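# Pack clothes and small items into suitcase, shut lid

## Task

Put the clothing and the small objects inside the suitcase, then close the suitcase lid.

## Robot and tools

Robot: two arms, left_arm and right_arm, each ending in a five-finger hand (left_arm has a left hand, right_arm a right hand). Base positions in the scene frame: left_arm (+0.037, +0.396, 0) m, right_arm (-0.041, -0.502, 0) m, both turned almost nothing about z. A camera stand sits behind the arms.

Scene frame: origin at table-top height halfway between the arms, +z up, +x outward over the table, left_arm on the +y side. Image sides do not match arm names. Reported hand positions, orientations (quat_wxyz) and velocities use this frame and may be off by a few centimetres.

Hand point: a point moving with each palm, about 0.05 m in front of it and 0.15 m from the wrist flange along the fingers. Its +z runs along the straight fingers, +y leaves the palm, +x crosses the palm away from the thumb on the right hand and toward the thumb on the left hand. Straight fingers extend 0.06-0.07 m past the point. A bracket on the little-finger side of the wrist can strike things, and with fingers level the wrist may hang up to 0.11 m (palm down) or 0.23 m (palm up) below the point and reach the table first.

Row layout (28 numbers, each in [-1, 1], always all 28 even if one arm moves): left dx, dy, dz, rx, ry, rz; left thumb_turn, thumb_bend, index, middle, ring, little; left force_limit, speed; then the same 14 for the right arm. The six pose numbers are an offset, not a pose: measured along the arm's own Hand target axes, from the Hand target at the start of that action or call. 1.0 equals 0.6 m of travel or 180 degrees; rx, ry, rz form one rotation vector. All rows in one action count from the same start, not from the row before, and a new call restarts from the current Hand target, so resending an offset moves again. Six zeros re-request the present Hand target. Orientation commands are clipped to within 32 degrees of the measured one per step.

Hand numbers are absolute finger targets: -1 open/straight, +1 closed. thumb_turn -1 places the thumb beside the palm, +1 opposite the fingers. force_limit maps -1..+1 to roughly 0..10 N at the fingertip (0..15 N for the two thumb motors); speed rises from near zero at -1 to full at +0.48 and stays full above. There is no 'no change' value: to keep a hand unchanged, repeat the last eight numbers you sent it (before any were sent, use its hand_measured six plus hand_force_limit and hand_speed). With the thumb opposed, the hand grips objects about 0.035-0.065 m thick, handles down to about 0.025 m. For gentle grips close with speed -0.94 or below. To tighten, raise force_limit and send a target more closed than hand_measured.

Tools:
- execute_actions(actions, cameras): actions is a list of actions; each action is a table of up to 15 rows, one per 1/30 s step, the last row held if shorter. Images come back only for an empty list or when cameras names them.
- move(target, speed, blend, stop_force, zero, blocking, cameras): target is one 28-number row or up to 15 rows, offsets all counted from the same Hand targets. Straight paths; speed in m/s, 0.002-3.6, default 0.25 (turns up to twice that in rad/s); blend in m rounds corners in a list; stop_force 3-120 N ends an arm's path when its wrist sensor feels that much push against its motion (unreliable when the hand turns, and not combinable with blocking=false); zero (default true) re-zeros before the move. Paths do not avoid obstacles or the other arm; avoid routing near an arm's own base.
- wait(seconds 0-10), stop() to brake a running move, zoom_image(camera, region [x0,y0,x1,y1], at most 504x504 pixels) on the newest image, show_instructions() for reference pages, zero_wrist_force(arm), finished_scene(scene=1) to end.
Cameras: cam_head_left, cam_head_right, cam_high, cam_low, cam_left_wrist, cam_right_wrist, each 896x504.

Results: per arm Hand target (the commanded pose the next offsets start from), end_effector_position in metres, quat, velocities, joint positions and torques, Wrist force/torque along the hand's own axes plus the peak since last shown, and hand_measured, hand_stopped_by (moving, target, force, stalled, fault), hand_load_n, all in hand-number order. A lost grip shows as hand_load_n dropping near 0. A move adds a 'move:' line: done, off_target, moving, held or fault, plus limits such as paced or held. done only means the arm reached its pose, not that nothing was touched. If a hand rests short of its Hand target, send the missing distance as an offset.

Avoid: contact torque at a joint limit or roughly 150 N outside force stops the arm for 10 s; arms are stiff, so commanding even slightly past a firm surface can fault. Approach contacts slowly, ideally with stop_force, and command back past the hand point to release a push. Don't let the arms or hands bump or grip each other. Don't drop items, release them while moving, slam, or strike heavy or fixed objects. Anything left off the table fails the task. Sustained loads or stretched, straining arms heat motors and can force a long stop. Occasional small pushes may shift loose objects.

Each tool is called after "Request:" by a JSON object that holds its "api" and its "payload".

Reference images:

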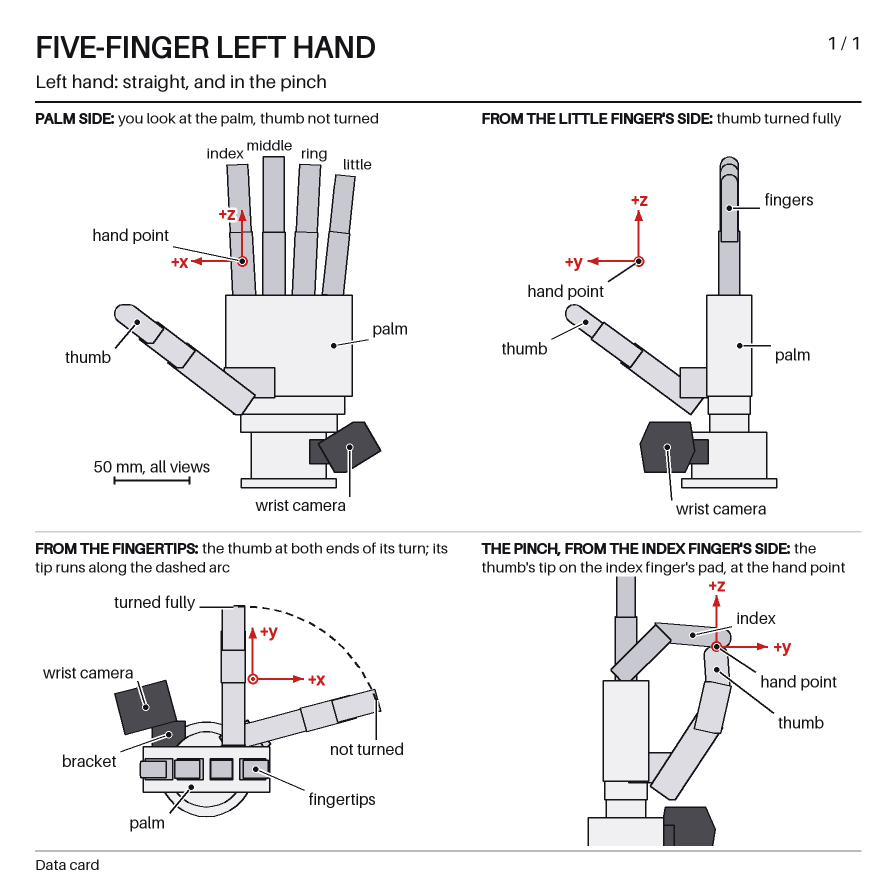

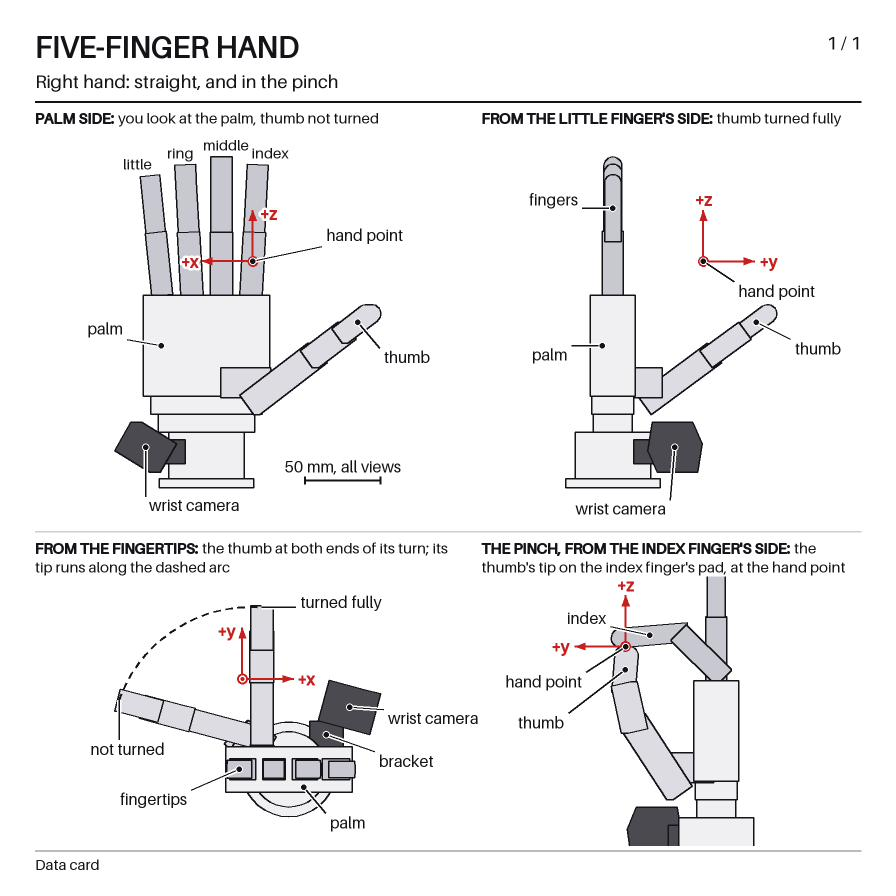

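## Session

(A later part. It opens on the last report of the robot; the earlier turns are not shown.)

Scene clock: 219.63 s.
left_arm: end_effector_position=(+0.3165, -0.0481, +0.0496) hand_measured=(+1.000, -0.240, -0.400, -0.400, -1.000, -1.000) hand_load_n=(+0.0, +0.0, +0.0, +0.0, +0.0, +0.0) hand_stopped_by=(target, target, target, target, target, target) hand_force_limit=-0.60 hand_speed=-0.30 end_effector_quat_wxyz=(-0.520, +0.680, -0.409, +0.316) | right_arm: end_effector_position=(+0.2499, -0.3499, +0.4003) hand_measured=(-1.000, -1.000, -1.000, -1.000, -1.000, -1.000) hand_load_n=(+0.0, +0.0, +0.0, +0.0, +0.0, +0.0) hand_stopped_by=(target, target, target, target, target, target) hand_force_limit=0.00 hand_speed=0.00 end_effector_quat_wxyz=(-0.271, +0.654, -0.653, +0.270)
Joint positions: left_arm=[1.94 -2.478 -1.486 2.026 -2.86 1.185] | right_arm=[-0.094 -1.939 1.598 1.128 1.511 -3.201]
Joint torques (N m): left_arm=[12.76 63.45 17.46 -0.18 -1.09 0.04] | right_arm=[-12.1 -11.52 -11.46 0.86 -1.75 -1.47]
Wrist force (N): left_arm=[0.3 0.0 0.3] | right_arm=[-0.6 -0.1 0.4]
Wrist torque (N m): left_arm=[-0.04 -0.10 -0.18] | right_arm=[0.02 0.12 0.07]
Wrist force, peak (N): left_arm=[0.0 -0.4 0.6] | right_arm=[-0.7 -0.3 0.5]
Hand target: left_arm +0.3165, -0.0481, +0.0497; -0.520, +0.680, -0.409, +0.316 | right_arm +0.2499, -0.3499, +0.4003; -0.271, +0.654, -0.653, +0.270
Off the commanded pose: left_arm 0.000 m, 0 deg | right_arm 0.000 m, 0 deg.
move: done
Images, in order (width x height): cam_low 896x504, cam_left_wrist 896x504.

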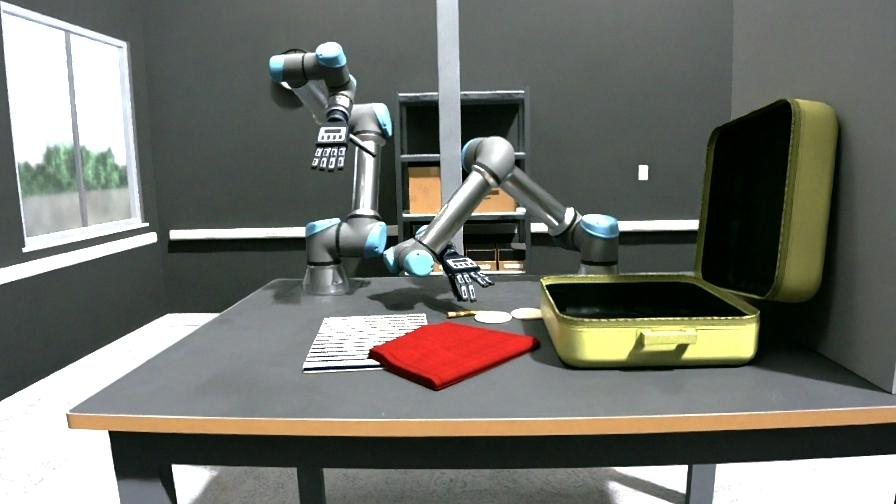

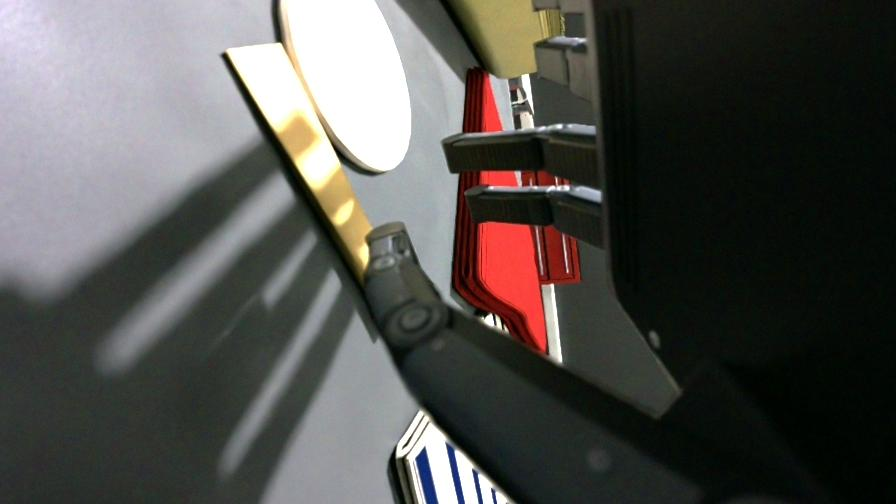

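Request:
{"api": "move", "payload": {"target": [0, 0.0478, 0.0128, 0, 0, 0, 1, -0.24, -0.4, -0.4, -1, -1, -0.6, -0.3, 0, 0, 0, 0, 0, 0, -1, -1, -1, -1, -1, -1, 0.0, 0.0], "cameras": ["cam_left_wrist", "cam_low"], "speed": 0.02, "stop_force": 3}}

Scene clock: 228.97 s.
left_arm: end_effector_position=(+0.3166, -0.0482, +0.0200) hand_measured=(+1.000, -0.240, -0.400, -0.400, -1.000, -1.000) hand_load_n=(+0.0, +0.0, +0.0, +0.0, +0.0, +0.0) hand_stopped_by=(target, target, target, target, target, target) hand_force_limit=-0.60 hand_speed=-0.30 end_effector_quat_wxyz=(-0.520, +0.680, -0.409, +0.316) | right_arm: end_effector_position=(+0.2499, -0.3499, +0.4003) hand_measured=(-1.000, -1.000, -1.000, -1.000, -1.000, -1.000) hand_load_n=(+0.0, +0.0, +0.0, +0.0, +0.0, +0.0) hand_stopped_by=(target, target, target, target, target, target) hand_force_limit=0.00 hand_speed=0.00 end_effector_quat_wxyz=(-0.271, +0.654, -0.653, +0.270)
Joint positions: left_arm=[1.94 -2.531 -1.478 2.071 -2.86 1.185] | right_arm=[-0.094 -1.939 1.598 1.128 1.511 -3.201]
Joint torques (N m): left_arm=[10.12 64.78 7.59 -4.76 -2.11 1.99] | right_arm=[-11.46 -11.81 -12.12 1.15 -1.61 -1.5]
Wrist force (N): left_arm=[-0.1 -0.1 0.3] | right_arm=[-0.5 -0.1 0.4]
Wrist torque (N m): left_arm=[-0.06 -0.06 -0.23] | right_arm=[0.02 0.09 0.07]
Wrist force, peak (N): left_arm=[0.1 0.0 0.6] | right_arm=[-0.8 0.1 0.5]
Hand target: left_arm +0.3166, -0.0482, +0.0200; -0.520, +0.680, -0.409, +0.316 | right_arm +0.2499, -0.3499, +0.4003; -0.271, +0.654, -0.653, +0.270
Off the commanded pose: left_arm 0.000 m, 0 deg | right_arm 0.000 m, 0 deg.
move: done
Images, in order (width x height): cam_low 896x504, cam_left_wrist 896x504.

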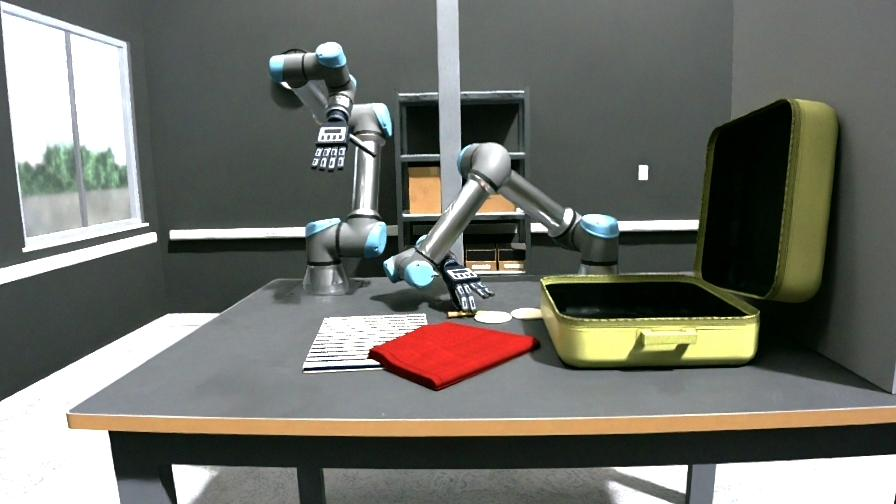

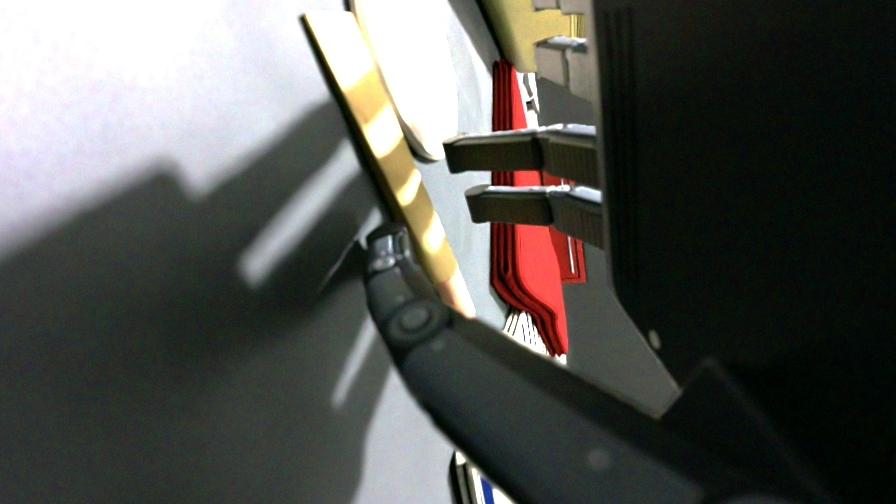

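Request:
{"api": "move", "payload": {"target": [0, 0.0064, 0.0017, 0, 0, 0, 1, -0.24, -0.4, -0.4, -1, -1, -0.6, -0.3, 0, 0, 0, 0, 0, 0, -1, -1, -1, -1, -1, -1, 0.0, 0.0], "speed": 0.01, "stop_force": 3}}

Request:
{"api": "execute_actions", "payload": {"actions": [[[0,0,0,0,0,0, 1,-0.05,0.2,0.2,-1,-1,-0.5,-0.85, 0,0,0,0,0,0, -1,-1,-1,-1,-1,-1,0,0]],[[0,0,0,0,0,0, 1,-0.05,0.2,0.2,-1,-1,-0.5,-0.85, 0,0,0,0,0,0, -1,-1,-1,-1,-1,-1,0,0]],[[0,0,0,0,0,0, 1,-0.05,0.2,0.2,-1,-1,-0.5,-0.85, 0,0,0,0,0,0, -1,-1,-1,-1,-1,-1,0,0]]], "cameras": ["cam_left_wrist"]}}

Scene clock: 231.37 s.
left_arm: end_effector_position=(+0.3166, -0.0482, +0.0159) hand_measured=(+1.000, -0.240, -0.400, -0.400, -1.000, -1.000) hand_load_n=(+0.0, +0.0, +0.0, +0.0, +0.0, +0.0) hand_stopped_by=(target, target, target, target, target, target) hand_force_limit=-0.60 hand_speed=-0.30 end_effector_quat_wxyz=(-0.520, +0.680, -0.408, +0.316) | right_arm: end_effector_position=(+0.2499, -0.3499, +0.4003) hand_measured=(-1.000, -1.000, -1.000, -1.000, -1.000, -1.000) hand_load_n=(+0.0, +0.0, -0.5, +0.0, +0.0, +0.0) hand_stopped_by=(target, target, target, target, target, target) hand_force_limit=0.00 hand_speed=0.00 end_effector_quat_wxyz=(-0.271, +0.654, -0.653, +0.270)
Joint positions: left_arm=[1.94 -2.538 -1.477 2.077 -2.86 1.185] | right_arm=[-0.094 -1.939 1.598 1.128 1.511 -3.201]
Joint torques (N m): left_arm=[6.14 64.08 11.62 -4.11 -0.12 -2.43] | right_arm=[-12.28 -11.14 -11.58 1.39 -1.76 -1.34]
Wrist force (N): left_arm=[0.0 -0.2 0.2] | right_arm=[-0.5 -0.1 0.3]
Wrist torque (N m): left_arm=[-0.07 -0.07 -0.23] | right_arm=[0.03 0.11 0.07]
Wrist force, peak (N): left_arm=[-0.1 -0.6 0.1] | right_arm=[-0.6 0.0 0.7]
Hand target: left_arm +0.3166, -0.0482, +0.0160; -0.520, +0.680, -0.409, +0.316 | right_arm +0.2499, -0.3499, +0.4003; -0.271, +0.654, -0.653, +0.270
Off the commanded pose: left_arm 0.000 m, 0 deg | right_arm 0.000 m, 0 deg.
move: done

Scene clock: 233.07 s.
left_arm: end_effector_position=(+0.3166, -0.0482, +0.0160) hand_measured=(+1.000, -0.050, +0.028, -0.110, -1.000, -1.000) hand_load_n=(-0.5, +0.5, +3.5, +3.0, +0.0, +0.0) hand_stopped_by=(target, target, force, force, target, target) hand_force_limit=-0.50 hand_speed=-0.85 end_effector_quat_wxyz=(-0.520, +0.680, -0.409, +0.316) | right_arm: end_effector_position=(+0.2499, -0.3499, +0.4003) hand_measured=(-1.000, -1.000, -1.000, -1.000, -1.000, -1.000) hand_load_n=(+0.0, +0.0, -0.5, +0.0, +0.0, +0.0) hand_stopped_by=(target, target, target, target, target, target) hand_force_limit=0.00 hand_speed=0.00 end_effector_quat_wxyz=(-0.271, +0.654, -0.653, +0.270)
Joint positions: left_arm=[1.94 -2.538 -1.477 2.076 -2.86 1.185] | right_arm=[-0.094 -1.939 1.598 1.128 1.511 -3.201]
Joint torques (N m): left_arm=[-2.65 51.62 8.66 0.33 0.15 -2.53] | right_arm=[-11.66 -11.5 -11.39 1.52 -1.57 -1.36]
Wrist force (N): left_arm=[-0.5 -6.1 0.4] | right_arm=[-0.5 0.1 0.2]
Wrist torque (N m): left_arm=[0.00 -0.06 -0.12] | right_arm=[0.05 0.12 0.07]
Wrist force, peak (N): left_arm=[-0.4 -8.1 0.3] | right_arm=[-0.6 -0.6 0.4]
Hand target: left_arm +0.3166, -0.0482, +0.0160; -0.520, +0.680, -0.409, +0.316 | right_arm +0.2499, -0.3499, +0.4003; -0.271, +0.654, -0.653, +0.270
Off the commanded pose: left_arm 0.000 m, 0 deg | right_arm 0.000 m, 0 deg.
Step readings (end_effector_position of left_arm | right_arm):
0: (+0.3166, -0.0482, +0.0159) | (+0.2499, -0.3499, +0.4003)
1: (+0.3166, -0.0482, +0.0160) | (+0.2499, -0.3499, +0.4003)
2: (+0.3166, -0.0482, +0.0160) | (+0.2499, -0.3499, +0.4003)
4: (+0.3166, -0.0482, +0.0160) | (+0.2499, -0.3499, +0.4003)
8: (+0.3166, -0.0482, +0.0160) | (+0.2499, -0.3499, +0.4003)
15: (+0.3166, -0.0482, +0.0160) | (+0.2499, -0.3499, +0.4003)
16: (+0.3166, -0.0482, +0.0160) | (+0.2499, -0.3499, +0.4003)
17: (+0.3166, -0.0482, +0.0160) | (+0.2499, -0.3499, +0.4003)
19: (+0.3166, -0.0482, +0.0160) | (+0.2499, -0.3499, +0.4003)
23: (+0.3166, -0.0482, +0.0160) | (+0.2499, -0.3499, +0.4003)
30: (+0.3166, -0.0482, +0.0160) | (+0.2499, -0.3499, +0.4003)
31: (+0.3166, -0.0482, +0.0160) | (+0.2499, -0.3499, +0.4003)
32: (+0.3166, -0.0482, +0.0160) | (+0.2499, -0.3499, +0.4003)
34: (+0.3166, -0.0482, +0.0160) | (+0.2499, -0.3499, +0.4003)
38: (+0.3166, -0.0482, +0.0160) | (+0.2499, -0.3499, +0.4003)
45: (+0.3166, -0.0482, +0.0160) | (+0.2499, -0.3499, +0.4003)
Images, in order (width x height): cam_left_wrist 896x504.

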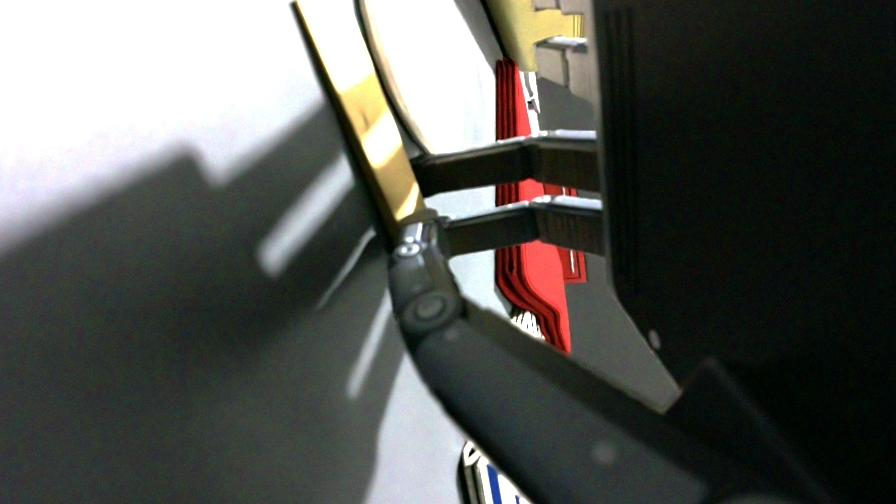

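Request:
{"api": "execute_actions", "payload": {"actions": [[[0,-0.0048,-0.0013,0,0,0, 1,-0.05,0.2,0.2,-1,-1,-0.5,-0.85, 0,0,0,0,0,0, -1,-1,-1,-1,-1,-1,0,0]]], "cameras": ["cam_left_wrist"]}}

Request:
{"api": "zoom_image", "payload": {"camera": "cam_left_wrist", "region": [300, 100, 560, 300]}}

Scene clock: 235.07 s.
left_arm: end_effector_position=(+0.3166, -0.0482, +0.0190) hand_measured=(+1.000, -0.050, +0.030, -0.110, -1.000, -1.000) hand_load_n=(+0.0, +0.0, +0.0, +0.0, +0.0, +0.0) hand_stopped_by=(target, target, force, force, target, target) hand_force_limit=-0.50 hand_speed=-0.85 end_effector_quat_wxyz=(-0.520, +0.680, -0.409, +0.316) | right_arm: end_effector_position=(+0.2499, -0.3499, +0.4003) hand_measured=(-1.000, -1.000, -1.000, -1.000, -1.000, -1.000) hand_load_n=(+0.0, +0.0, +0.0, +0.0, +0.0, +0.0) hand_stopped_by=(target, target, target, target, target, target) hand_force_limit=0.00 hand_speed=0.00 end_effector_quat_wxyz=(-0.271, +0.654, -0.653, +0.270)
Joint positions: left_arm=[1.94 -2.533 -1.478 2.072 -2.86 1.185] | right_arm=[-0.094 -1.939 1.598 1.128 1.511 -3.201]
Joint torques (N m): left_arm=[-8.85 39.45 13.2 0.61 0.39 -2.43] | right_arm=[-12.33 -12.03 -11.83 1.73 -1.64 -1.35]
Wrist force (N): left_arm=[0.0 0.0 0.3] | right_arm=[-0.3 0.1 0.5]
Wrist torque (N m): left_arm=[-0.06 -0.08 -0.22] | right_arm=[0.04 0.07 0.09]
Wrist force, peak (N): left_arm=[-0.5 -8.3 0.0] | right_arm=[-0.7 0.0 0.6]
Hand target: left_arm +0.3166, -0.0482, +0.0190; -0.520, +0.680, -0.409, +0.316 | right_arm +0.2499, -0.3499, +0.4003; -0.271, +0.654, -0.653, +0.270
Off the commanded pose: left_arm 0.000 m, 0 deg | right_arm 0.000 m, 0 deg.
Step readings (end_effector_position of left_arm | right_arm):
0: (+0.3166, -0.0482, +0.0160) | (+0.2499, -0.3499, +0.4003)
1: (+0.3166, -0.0482, +0.0160) | (+0.2499, -0.3499, +0.4003)
2: (+0.3166, -0.0483, +0.0166) | (+0.2499, -0.3499, +0.4003)
4: (+0.3166, -0.0483, +0.0186) | (+0.2499, -0.3499, +0.4003)
8: (+0.3166, -0.0482, +0.0192) | (+0.2499, -0.3499, +0.4003)
15: (+0.3166, -0.0482, +0.0190) | (+0.2499, -0.3499, +0.4003)
Images, in order (width x height): cam_left_wrist 896x504.

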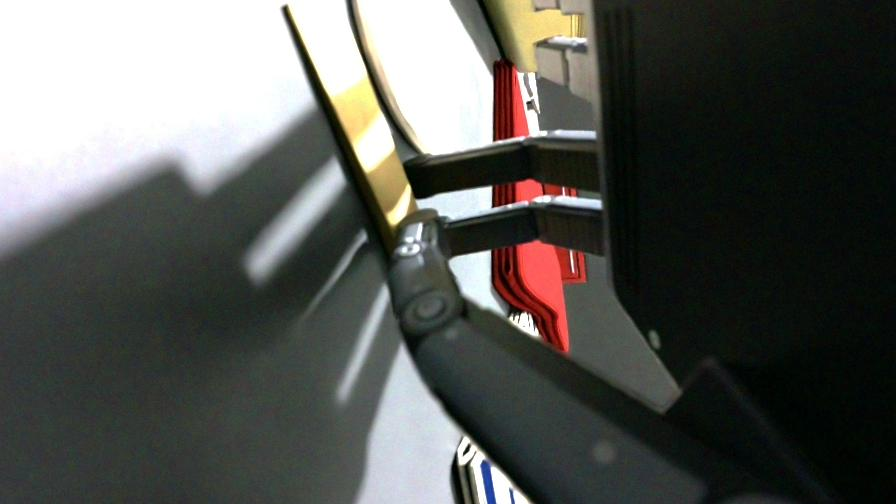

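Scaled by 1.938.

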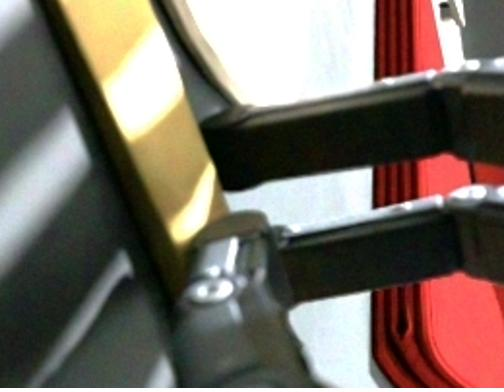

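Request:
{"api": "execute_actions", "payload": {"actions": [[[0,0,0,0,0,0, 1,-0.3,-0.4,-0.4,-1,-1,-0.5,-0.2, 0,0,0,0,0,0, -1,-1,-1,-1,-1,-1,0,0]]]}}

Request:
{"api": "move", "payload": {"target": [0, -0.0343, -0.0092, 0.0278, 0, 0, 1, -0.24, -0.4, -0.4, -1, -1, -0.5, -0.2, 0, 0, 0, 0, 0, 0, -1, -1, -1, -1, -1, -1, 0.0, 0.0], "cameras": ["cam_left_wrist", "cam_low"], "speed": 0.05}}

Scene clock: 243.43 s.
left_arm: end_effector_position=(+0.3166, -0.0482, +0.0190) hand_measured=(+1.000, -0.300, -0.400, -0.400, -1.000, -1.000) hand_load_n=(+0.0, +0.0, +0.0, +0.0, +0.0, +0.0) hand_stopped_by=(target, target, target, target, target, target) hand_force_limit=-0.50 hand_speed=-0.20 end_effector_quat_wxyz=(-0.520, +0.680, -0.409, +0.316) | right_arm: end_effector_position=(+0.2499, -0.3499, +0.4003) hand_measured=(-1.000, -1.000, -1.000, -1.000, -1.000, -1.000) hand_load_n=(-0.5, +0.0, +0.0, +0.0, +0.0, +0.0) hand_stopped_by=(target, target, target, target, target, target) hand_force_limit=0.00 hand_speed=0.00 end_effector_quat_wxyz=(-0.271, +0.654, -0.653, +0.270)
Joint positions: left_arm=[1.94 -2.533 -1.478 2.072 -2.86 1.185] | right_arm=[-0.094 -1.939 1.598 1.128 1.511 -3.201]
Joint torques (N m): left_arm=[-8.58 39.85 13.97 0.17 -0.29 -2.32] | right_arm=[-12.18 -11.12 -12.25 2.07 -1.45 -1.3]
Wrist force (N): left_arm=[0.1 0.1 0.3] | right_arm=[-0.6 0.0 0.6]
Wrist torque (N m): left_arm=[-0.04 -0.09 -0.23] | right_arm=[0.03 0.12 0.07]
Wrist force, peak (N): left_arm=[0.0 0.1 0.5] | right_arm=[-0.7 -0.1 0.6]
Hand target: left_arm +0.3166, -0.0482, +0.0190; -0.520, +0.680, -0.409, +0.316 | right_arm +0.2499, -0.3499, +0.4003; -0.271, +0.654, -0.653, +0.270
Off the commanded pose: left_arm 0.000 m, 0 deg | right_arm 0.000 m, 0 deg.
Step readings (end_effector_position of left_arm | right_arm):
0: (+0.3166, -0.0482, +0.0190) | (+0.2499, -0.3499, +0.4003)
1: (+0.3166, -0.0482, +0.0190) | (+0.2499, -0.3499, +0.4003)
2: (+0.3166, -0.0482, +0.0190) | (+0.2499, -0.3499, +0.4003)
4: (+0.3166, -0.0482, +0.0190) | (+0.2499, -0.3499, +0.4003)
8: (+0.3166, -0.0482, +0.0190) | (+0.2499, -0.3499, +0.4003)
15: (+0.3166, -0.0482, +0.0190) | (+0.2499, -0.3499, +0.4003)

Scene clock: 244.03 s.
left_arm: end_effector_position=(+0.3166, -0.0483, +0.0255) hand_measured=(+1.000, -0.240, -0.400, -0.400, -1.000, -1.000) hand_load_n=(+0.0, +0.0, +0.0, +0.0, +0.0, +0.0) hand_stopped_by=(target, target, target, target, target, target) hand_force_limit=-0.50 hand_speed=-0.20 end_effector_quat_wxyz=(-0.529, +0.673, -0.405, +0.321) | right_arm: end_effector_position=(+0.2499, -0.3499, +0.4003) hand_measured=(-1.000, -1.000, -1.000, -1.000, -1.000, -1.000) hand_load_n=(+0.0, +0.0, +0.0, +0.0, +0.0, +0.0) hand_stopped_by=(target, target, target, target, target, target) hand_force_limit=0.00 hand_speed=0.00 end_effector_quat_wxyz=(-0.271, +0.654, -0.653, +0.270)
Joint positions: left_arm=[1.933 -2.54 -1.48 2.025 -2.882 1.128] | right_arm=[-0.094 -1.939 1.598 1.128 1.511 -3.201]
Joint torques (N m): left_arm=[-5.95 44.46 7.84 0.74 -0.96 2.54] | right_arm=[-11 -11.33 -12.85 2 -1.6 -1.3]
Wrist force (N): left_arm=[0.1 0.3 0.2] | right_arm=[-0.5 -0.1 0.4]
Wrist torque (N m): left_arm=[-0.01 -0.07 -0.22] | right_arm=[0.02 0.10 0.07]
Wrist force, peak (N): left_arm=[0.2 0.3 0.5] | right_arm=[-0.7 -0.2 0.5]
Hand target: left_arm +0.3166, -0.0483, +0.0255; -0.529, +0.673, -0.405, +0.321 (not the last commanded pose) | right_arm +0.2499, -0.3499, +0.4003; -0.271, +0.654, -0.653, +0.270
Off the commanded pose: left_arm 0.015 m, 3 deg | right_arm 0.000 m, 0 deg.
move: held (left_arm; a check stopped the path); limits=held
pose unreachable (left arm): on one or more control steps of this call, first in action 0 (counted from 0), this arm could not follow its commanded pose, so it was not sent that pose on those steps. It may still have moved: this result reports where it is.
cause: moving toward the commanded pose would bring two parts of the arm too close to each other (joints 4 (wrist 1) to 6 (wrist 3) lie between them).
Images, in order (width x height): cam_low 896x504, cam_left_wrist 896x504.

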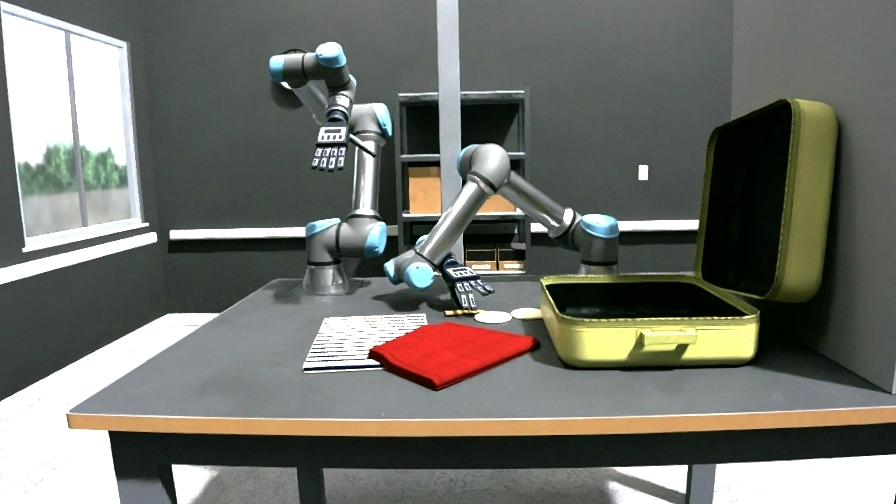

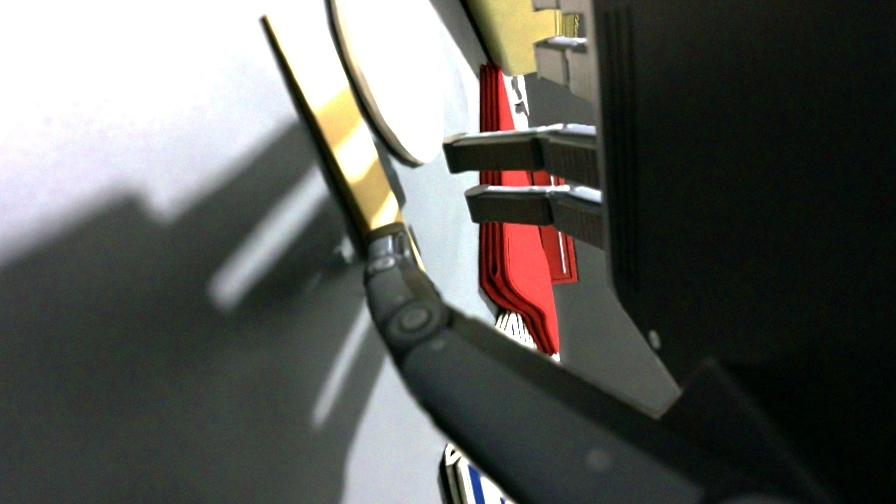

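Request:
{"api": "move", "payload": {"target": [[0, -0.2835, -0.0683, 0, 0, 0, 1, -0.24, -0.4, -0.4, -1, -1, -0.5, -0.2, 0, 0, 0, 0, 0, 0, -1, -1, -1, -1, -1, -1, 0.0, 0.0],[-0.4113, -0.6745, 0.1255, -0.1714, 0.1356, 0.0773, 1, -0.24, -0.4, -0.4, -1, -1, -0.5, -0.2, 0, 0, 0, 0, 0, 0, -1, -1, -1, -1, -1, -1, 0.0, 0.0],[-0.4113, -0.6745, 0.1255, -0.1714, 0.1356, 0.0773, 1, -0.24, -0.4, -0.4, -1, -1, -0.5, -0.2, -0.4833, 0.2239, 0.2946, 0.18, -0.1336, -0.0726, -1, -1, -1, -1, -1, -1, 0.0, 0.0]], "cameras": ["all"], "speed": 0.3, "blend": [0.05, 0, 0]}}

Scene clock: 254.27 s.
left_arm: end_effector_position=(+0.3166, -0.0483, +0.0280) hand_measured=(+1.000, -0.240, -0.400, -0.400, -1.000, -1.000) hand_load_n=(+0.0, +0.0, +0.0, -0.5, +0.0, +0.0) hand_stopped_by=(target, target, target, target, target, target) hand_force_limit=-0.50 hand_speed=-0.20 end_effector_quat_wxyz=(-0.529, +0.673, -0.404, +0.322) | right_arm: end_effector_position=(+0.2499, -0.3499, +0.4003) hand_measured=(-1.000, -1.000, -1.000, -1.000, -1.000, -1.000) hand_load_n=(+0.0, -0.5, +0.0, +0.0, +0.0, +0.0) hand_stopped_by=(target, target, target, target, target, target) hand_force_limit=0.00 hand_speed=0.00 end_effector_quat_wxyz=(-0.271, +0.654, -0.653, +0.270)
Joint positions: left_arm=[1.934 -2.535 -1.481 2.022 -2.882 1.129] | right_arm=[-0.094 -1.939 1.598 1.128 1.511 -3.201]
Joint torques (N m): left_arm=[11.61 39.78 13.18 0.65 -1.5 2.28] | right_arm=[-12.55 -11.6 -11.18 2.26 -1.42 -1.28]
Wrist force (N): left_arm=[0.2 -0.1 0.3] | right_arm=[-0.4 -0.1 0.4]
Wrist torque (N m): left_arm=[-0.04 -0.08 -0.21] | right_arm=[0.04 0.09 0.07]
Wrist force, peak (N): left_arm=[0.8 -4.5 -0.6] | right_arm=[-0.6 -0.3 0.6]
Hand target: left_arm +0.3167, -0.0483, +0.0280; -0.529, +0.673, -0.404, +0.322 (not the last commanded pose) | right_arm +0.2499, -0.3499, +0.4003; -0.271, +0.654, -0.653, +0.270 (not the last commanded pose)
Off the commanded pose: left_arm 0.478 m, 42 deg | right_arm 0.365 m, 42 deg.
move: held (left_arm; a check stopped the path), off_target (right_arm); path passed 0 of 3 targets; limits=held
pose unreachable (left arm): on one or more control steps of this call, first in action 0 (counted from 0), this arm could not follow its commanded pose, so it was not sent that pose on those steps. It may still have moved: this result reports where it is.
cause: moving toward the commanded pose would bring two parts of the arm too close to each other (joints 4 (wrist 1) to 6 (wrist 3) lie between them).

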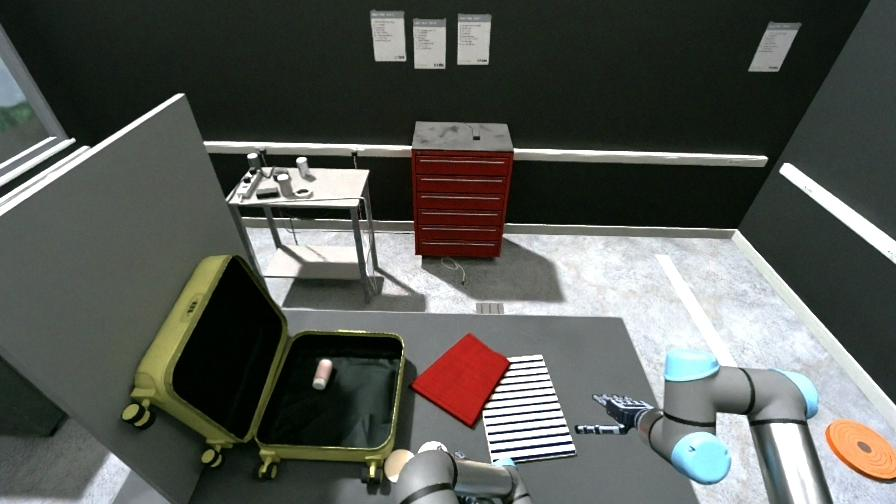

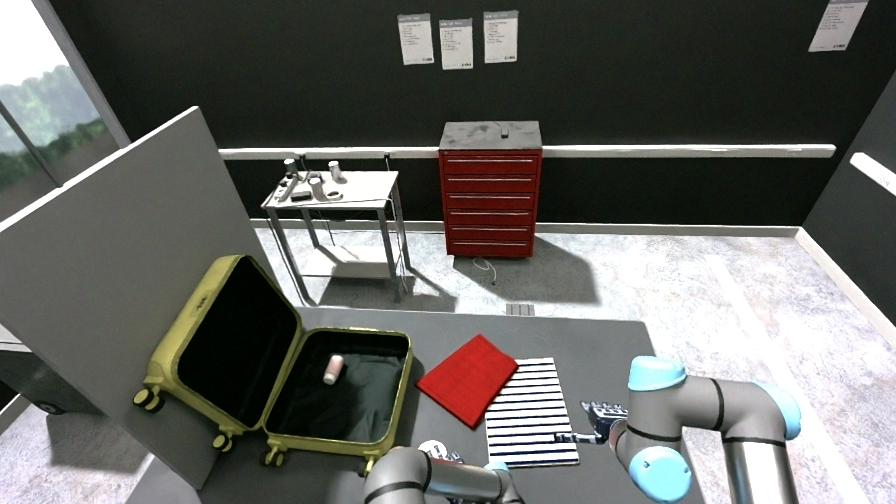

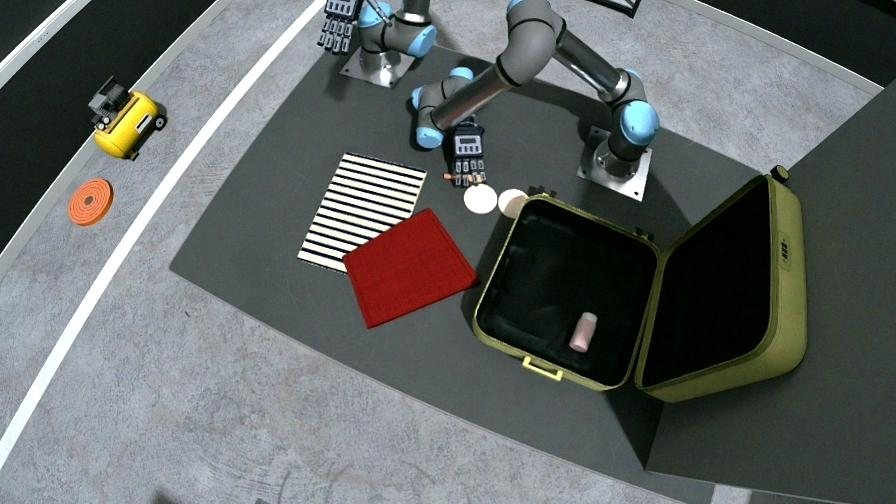

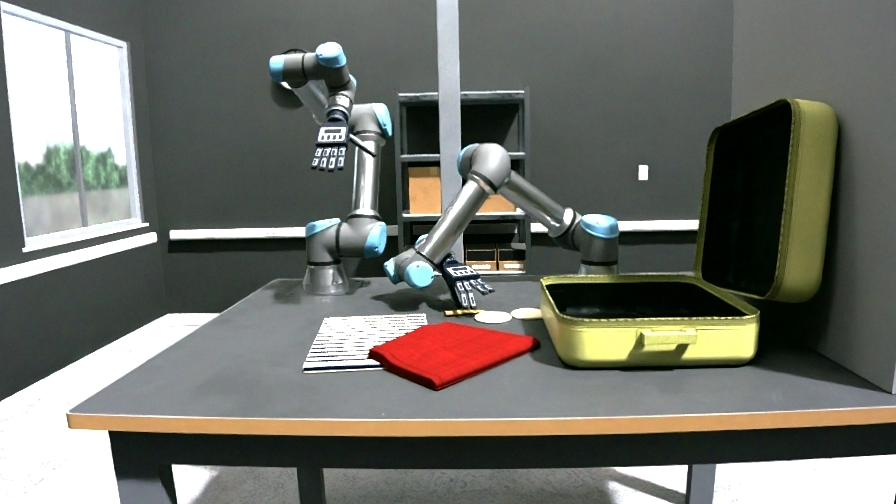

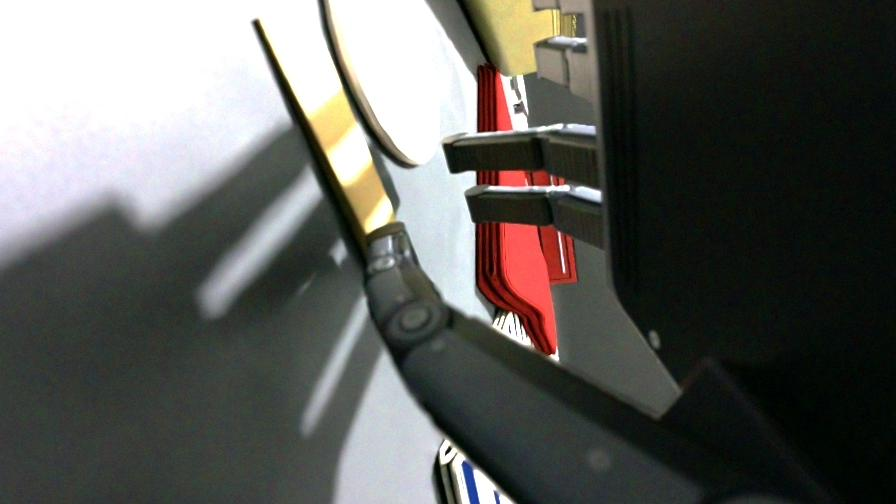

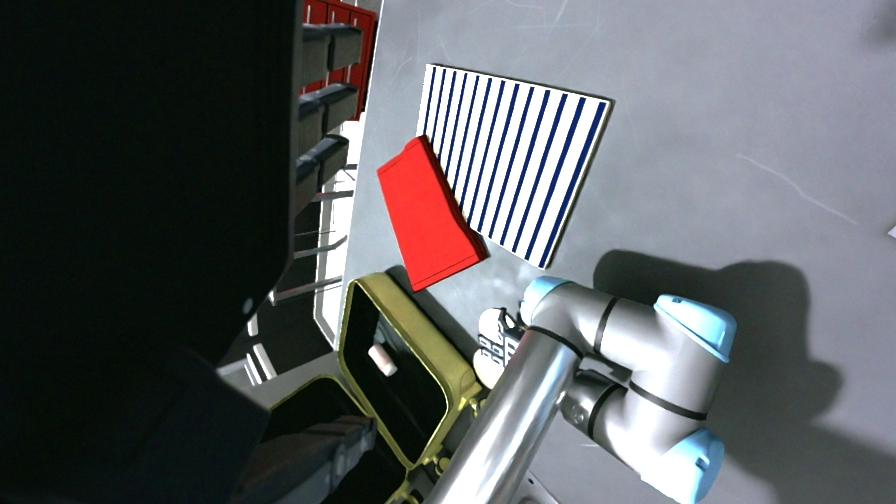

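Request:
{"api": "move", "payload": {"target": [0, -0.0486, -0.0117, -0.0833, 0, 0, 1, -0.24, -0.4, -0.4, -1, -1, -0.5, -0.2, 0, 0, 0, 0, 0, 0, -1, -1, -1, -1, -1, -1, 0.0, 0.0], "cameras": [], "speed": 0.1}}

Scene clock: 256.90 s.
left_arm: end_effector_position=(+0.3167, -0.0482, +0.0580) hand_measured=(+1.000, -0.240, -0.400, -0.400, -1.000, -1.000) hand_load_n=(+0.0, +0.0, +0.0, +0.0, +0.0, +0.0) hand_stopped_by=(target, target, target, target, target, target) hand_force_limit=-0.50 hand_speed=-0.20 end_effector_quat_wxyz=(-0.436, +0.737, -0.443, +0.266) | right_arm: end_effector_position=(+0.2499, -0.3499, +0.4003) hand_measured=(-1.000, -1.000, -1.000, -1.000, -1.000, -1.000) hand_load_n=(+0.0, +0.0, +0.0, +0.0, +0.0, +0.0) hand_stopped_by=(target, target, target, target, target, target) hand_force_limit=0.00 hand_speed=0.00 end_effector_quat_wxyz=(-0.271, +0.654, -0.653, +0.270)
Joint positions: left_arm=[2.009 -2.327 -1.497 2.195 -2.643 1.498] | right_arm=[-0.094 -1.939 1.598 1.128 1.511 -3.201]
Joint torques (N m): left_arm=[-10.99 39.08 10.59 -3.78 -2.58 -1.81] | right_arm=[-11.47 -10.82 -11.78 2.44 -1.53 -1.12]
Wrist force (N): left_arm=[0.0 -0.1 0.3] | right_arm=[-0.7 -0.1 0.3]
Wrist torque (N m): left_arm=[-0.04 -0.02 -0.25] | right_arm=[0.02 0.14 0.06]
Wrist force, peak (N): left_arm=[-0.2 -0.6 0.2] | right_arm=[-0.5 -0.3 0.6]
Hand target: left_arm +0.3166, -0.0482, +0.0580; -0.436, +0.737, -0.443, +0.266 | right_arm +0.2499, -0.3499, +0.4003; -0.271, +0.654, -0.653, +0.270
Off the commanded pose: left_arm 0.000 m, 0 deg | right_arm 0.000 m, 0 deg.
move: done
No camera images: "cameras" was empty.

Request:
{"api": "move", "payload": {"target": [[0, -0.208, -0.1129, 0, 0, 0, 1, -0.24, -0.4, -0.4, -1, -1, -0.5, -0.2, 0, 0, 0, 0, 0, 0, -1, -1, -1, -1, -1, -1, 0.0, 0.0],[-0.4139, -0.6347, -0.0258, -0.0898, 0.124, 0.0927, 1, -0.24, -0.4, -0.4, -1, -1, -0.5, -0.2, 0, 0, 0, 0, 0, 0, -1, -1, -1, -1, -1, -1, 0.0, 0.0],[-0.4139, -0.6347, -0.0258, -0.0898, 0.124, 0.0927, 1, -0.24, -0.4, -0.4, -1, -1, -0.5, -0.2, -0.4833, 0.2239, 0.2946, 0.18, -0.1336, -0.0726, -1, -1, -1, -1, -1, -1, 0.0, 0.0]], "cameras": ["all"], "speed": 0.3, "blend": [0.05, 0, 0]}}

Scene clock: 264.43 s.
left_arm: end_effector_position=(+0.3489, +0.2515, +0.3986) hand_measured=(+1.000, -0.240, -0.400, -0.400, -1.000, -1.000) hand_load_n=(+0.0, +0.0, +0.0, +0.0, +0.0, +0.0) hand_stopped_by=(target, target, target, target, target, target) hand_force_limit=-0.50 hand_speed=-0.20 end_effector_quat_wxyz=(-0.270, +0.654, -0.652, +0.273) | right_arm: end_effector_position=(+0.2796, -0.0598, +0.1805) hand_measured=(-1.000, -1.000, -1.000, -1.000, -1.000, -1.000) hand_load_n=(+0.0, +0.0, +0.0, +0.0, +0.0, +0.0) hand_stopped_by=(target, target, target, target, target, target) hand_force_limit=0.00 hand_speed=0.00 end_effector_quat_wxyz=(-0.537, +0.663, -0.406, +0.329)
Joint positions: left_arm=[3.252 -1.237 -1.583 2.033 -1.481 3.225] | right_arm=[0.757 -1.595 2.126 -0.314 1.859 -3.078]
Joint torques (N m): left_arm=[12.29 -6.3 25 -2.64 1.26 2.15] | right_arm=[3.11 -9.67 -13.81 -3.67 -0.88 -0.32]
Wrist force (N): left_arm=[0.3 -0.7 -0.2] | right_arm=[-0.7 -0.8 0.7]
Wrist torque (N m): left_arm=[-0.11 -0.09 -0.19] | right_arm=[-0.08 0.24 0.10]
Wrist force, peak (N): left_arm=[-2.1 -1.8 -0.8] | right_arm=[-2.2 0.5 1.9]
Hand target: left_arm +0.3489, +0.2515, +0.3986; -0.270, +0.654, -0.652, +0.273 | right_arm +0.2795, -0.0598, +0.1804; -0.537, +0.663, -0.406, +0.329
Off the commanded pose: left_arm 0.000 m, 0 deg | right_arm 0.000 m, 0 deg.
move: done

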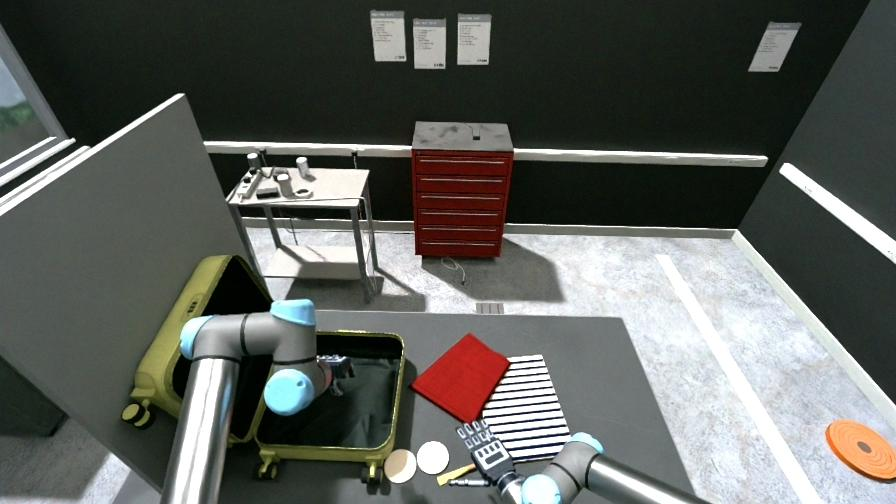

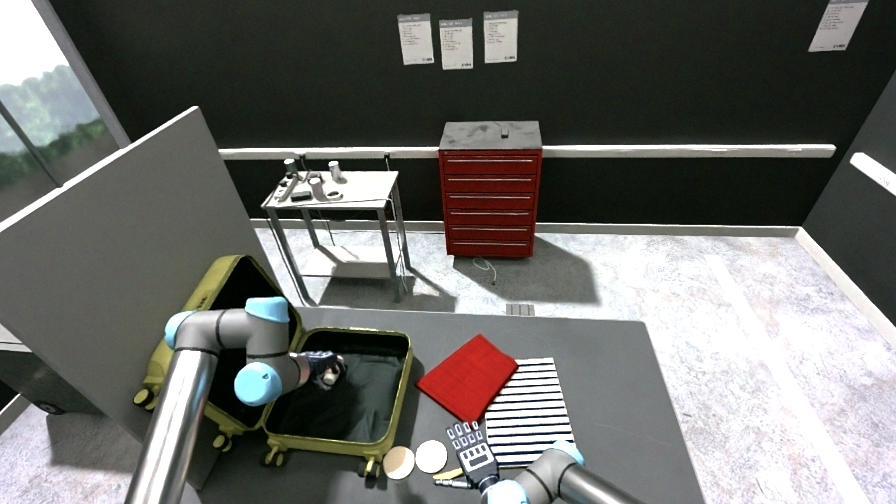

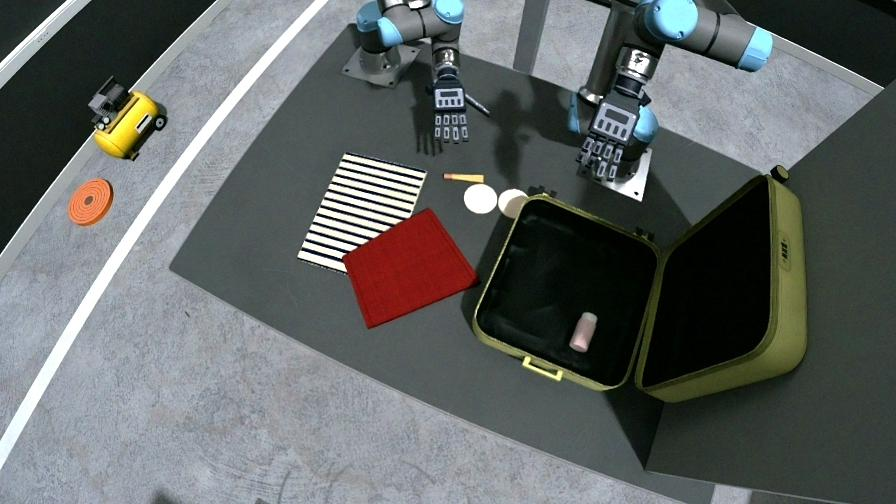

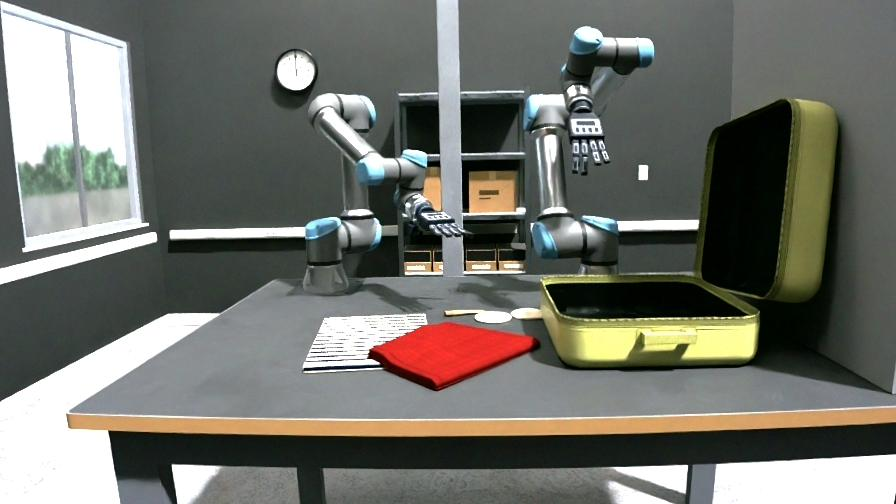

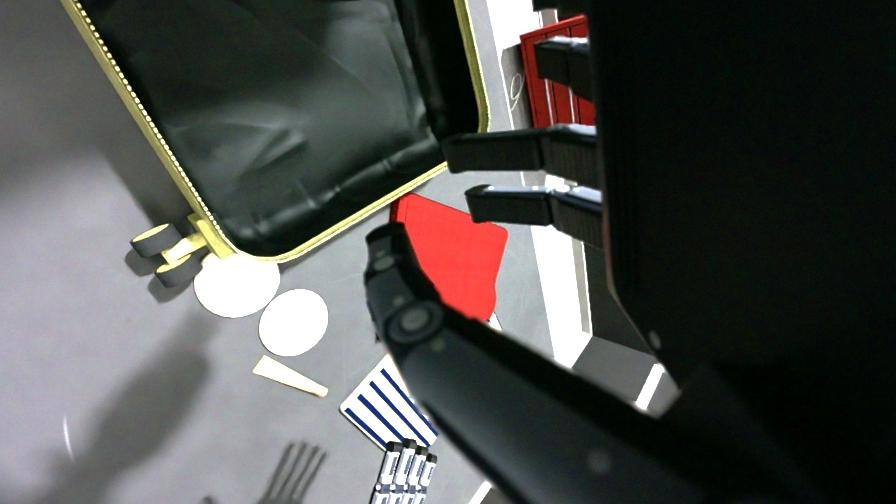

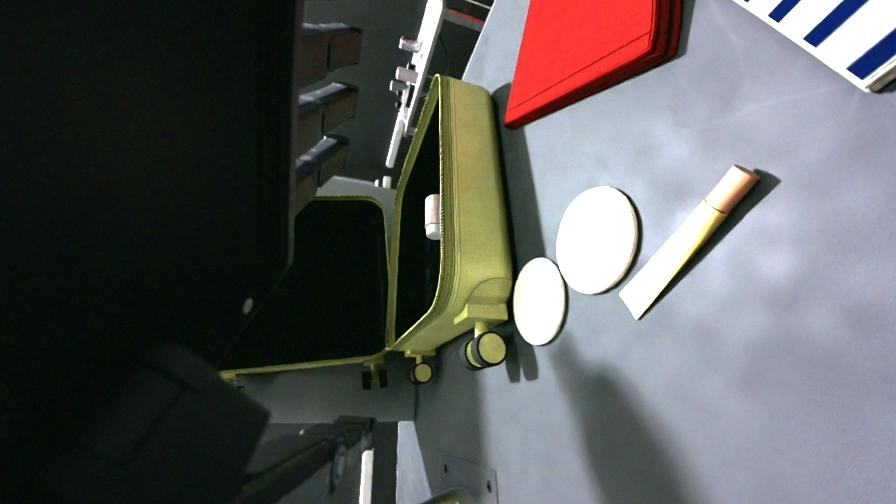

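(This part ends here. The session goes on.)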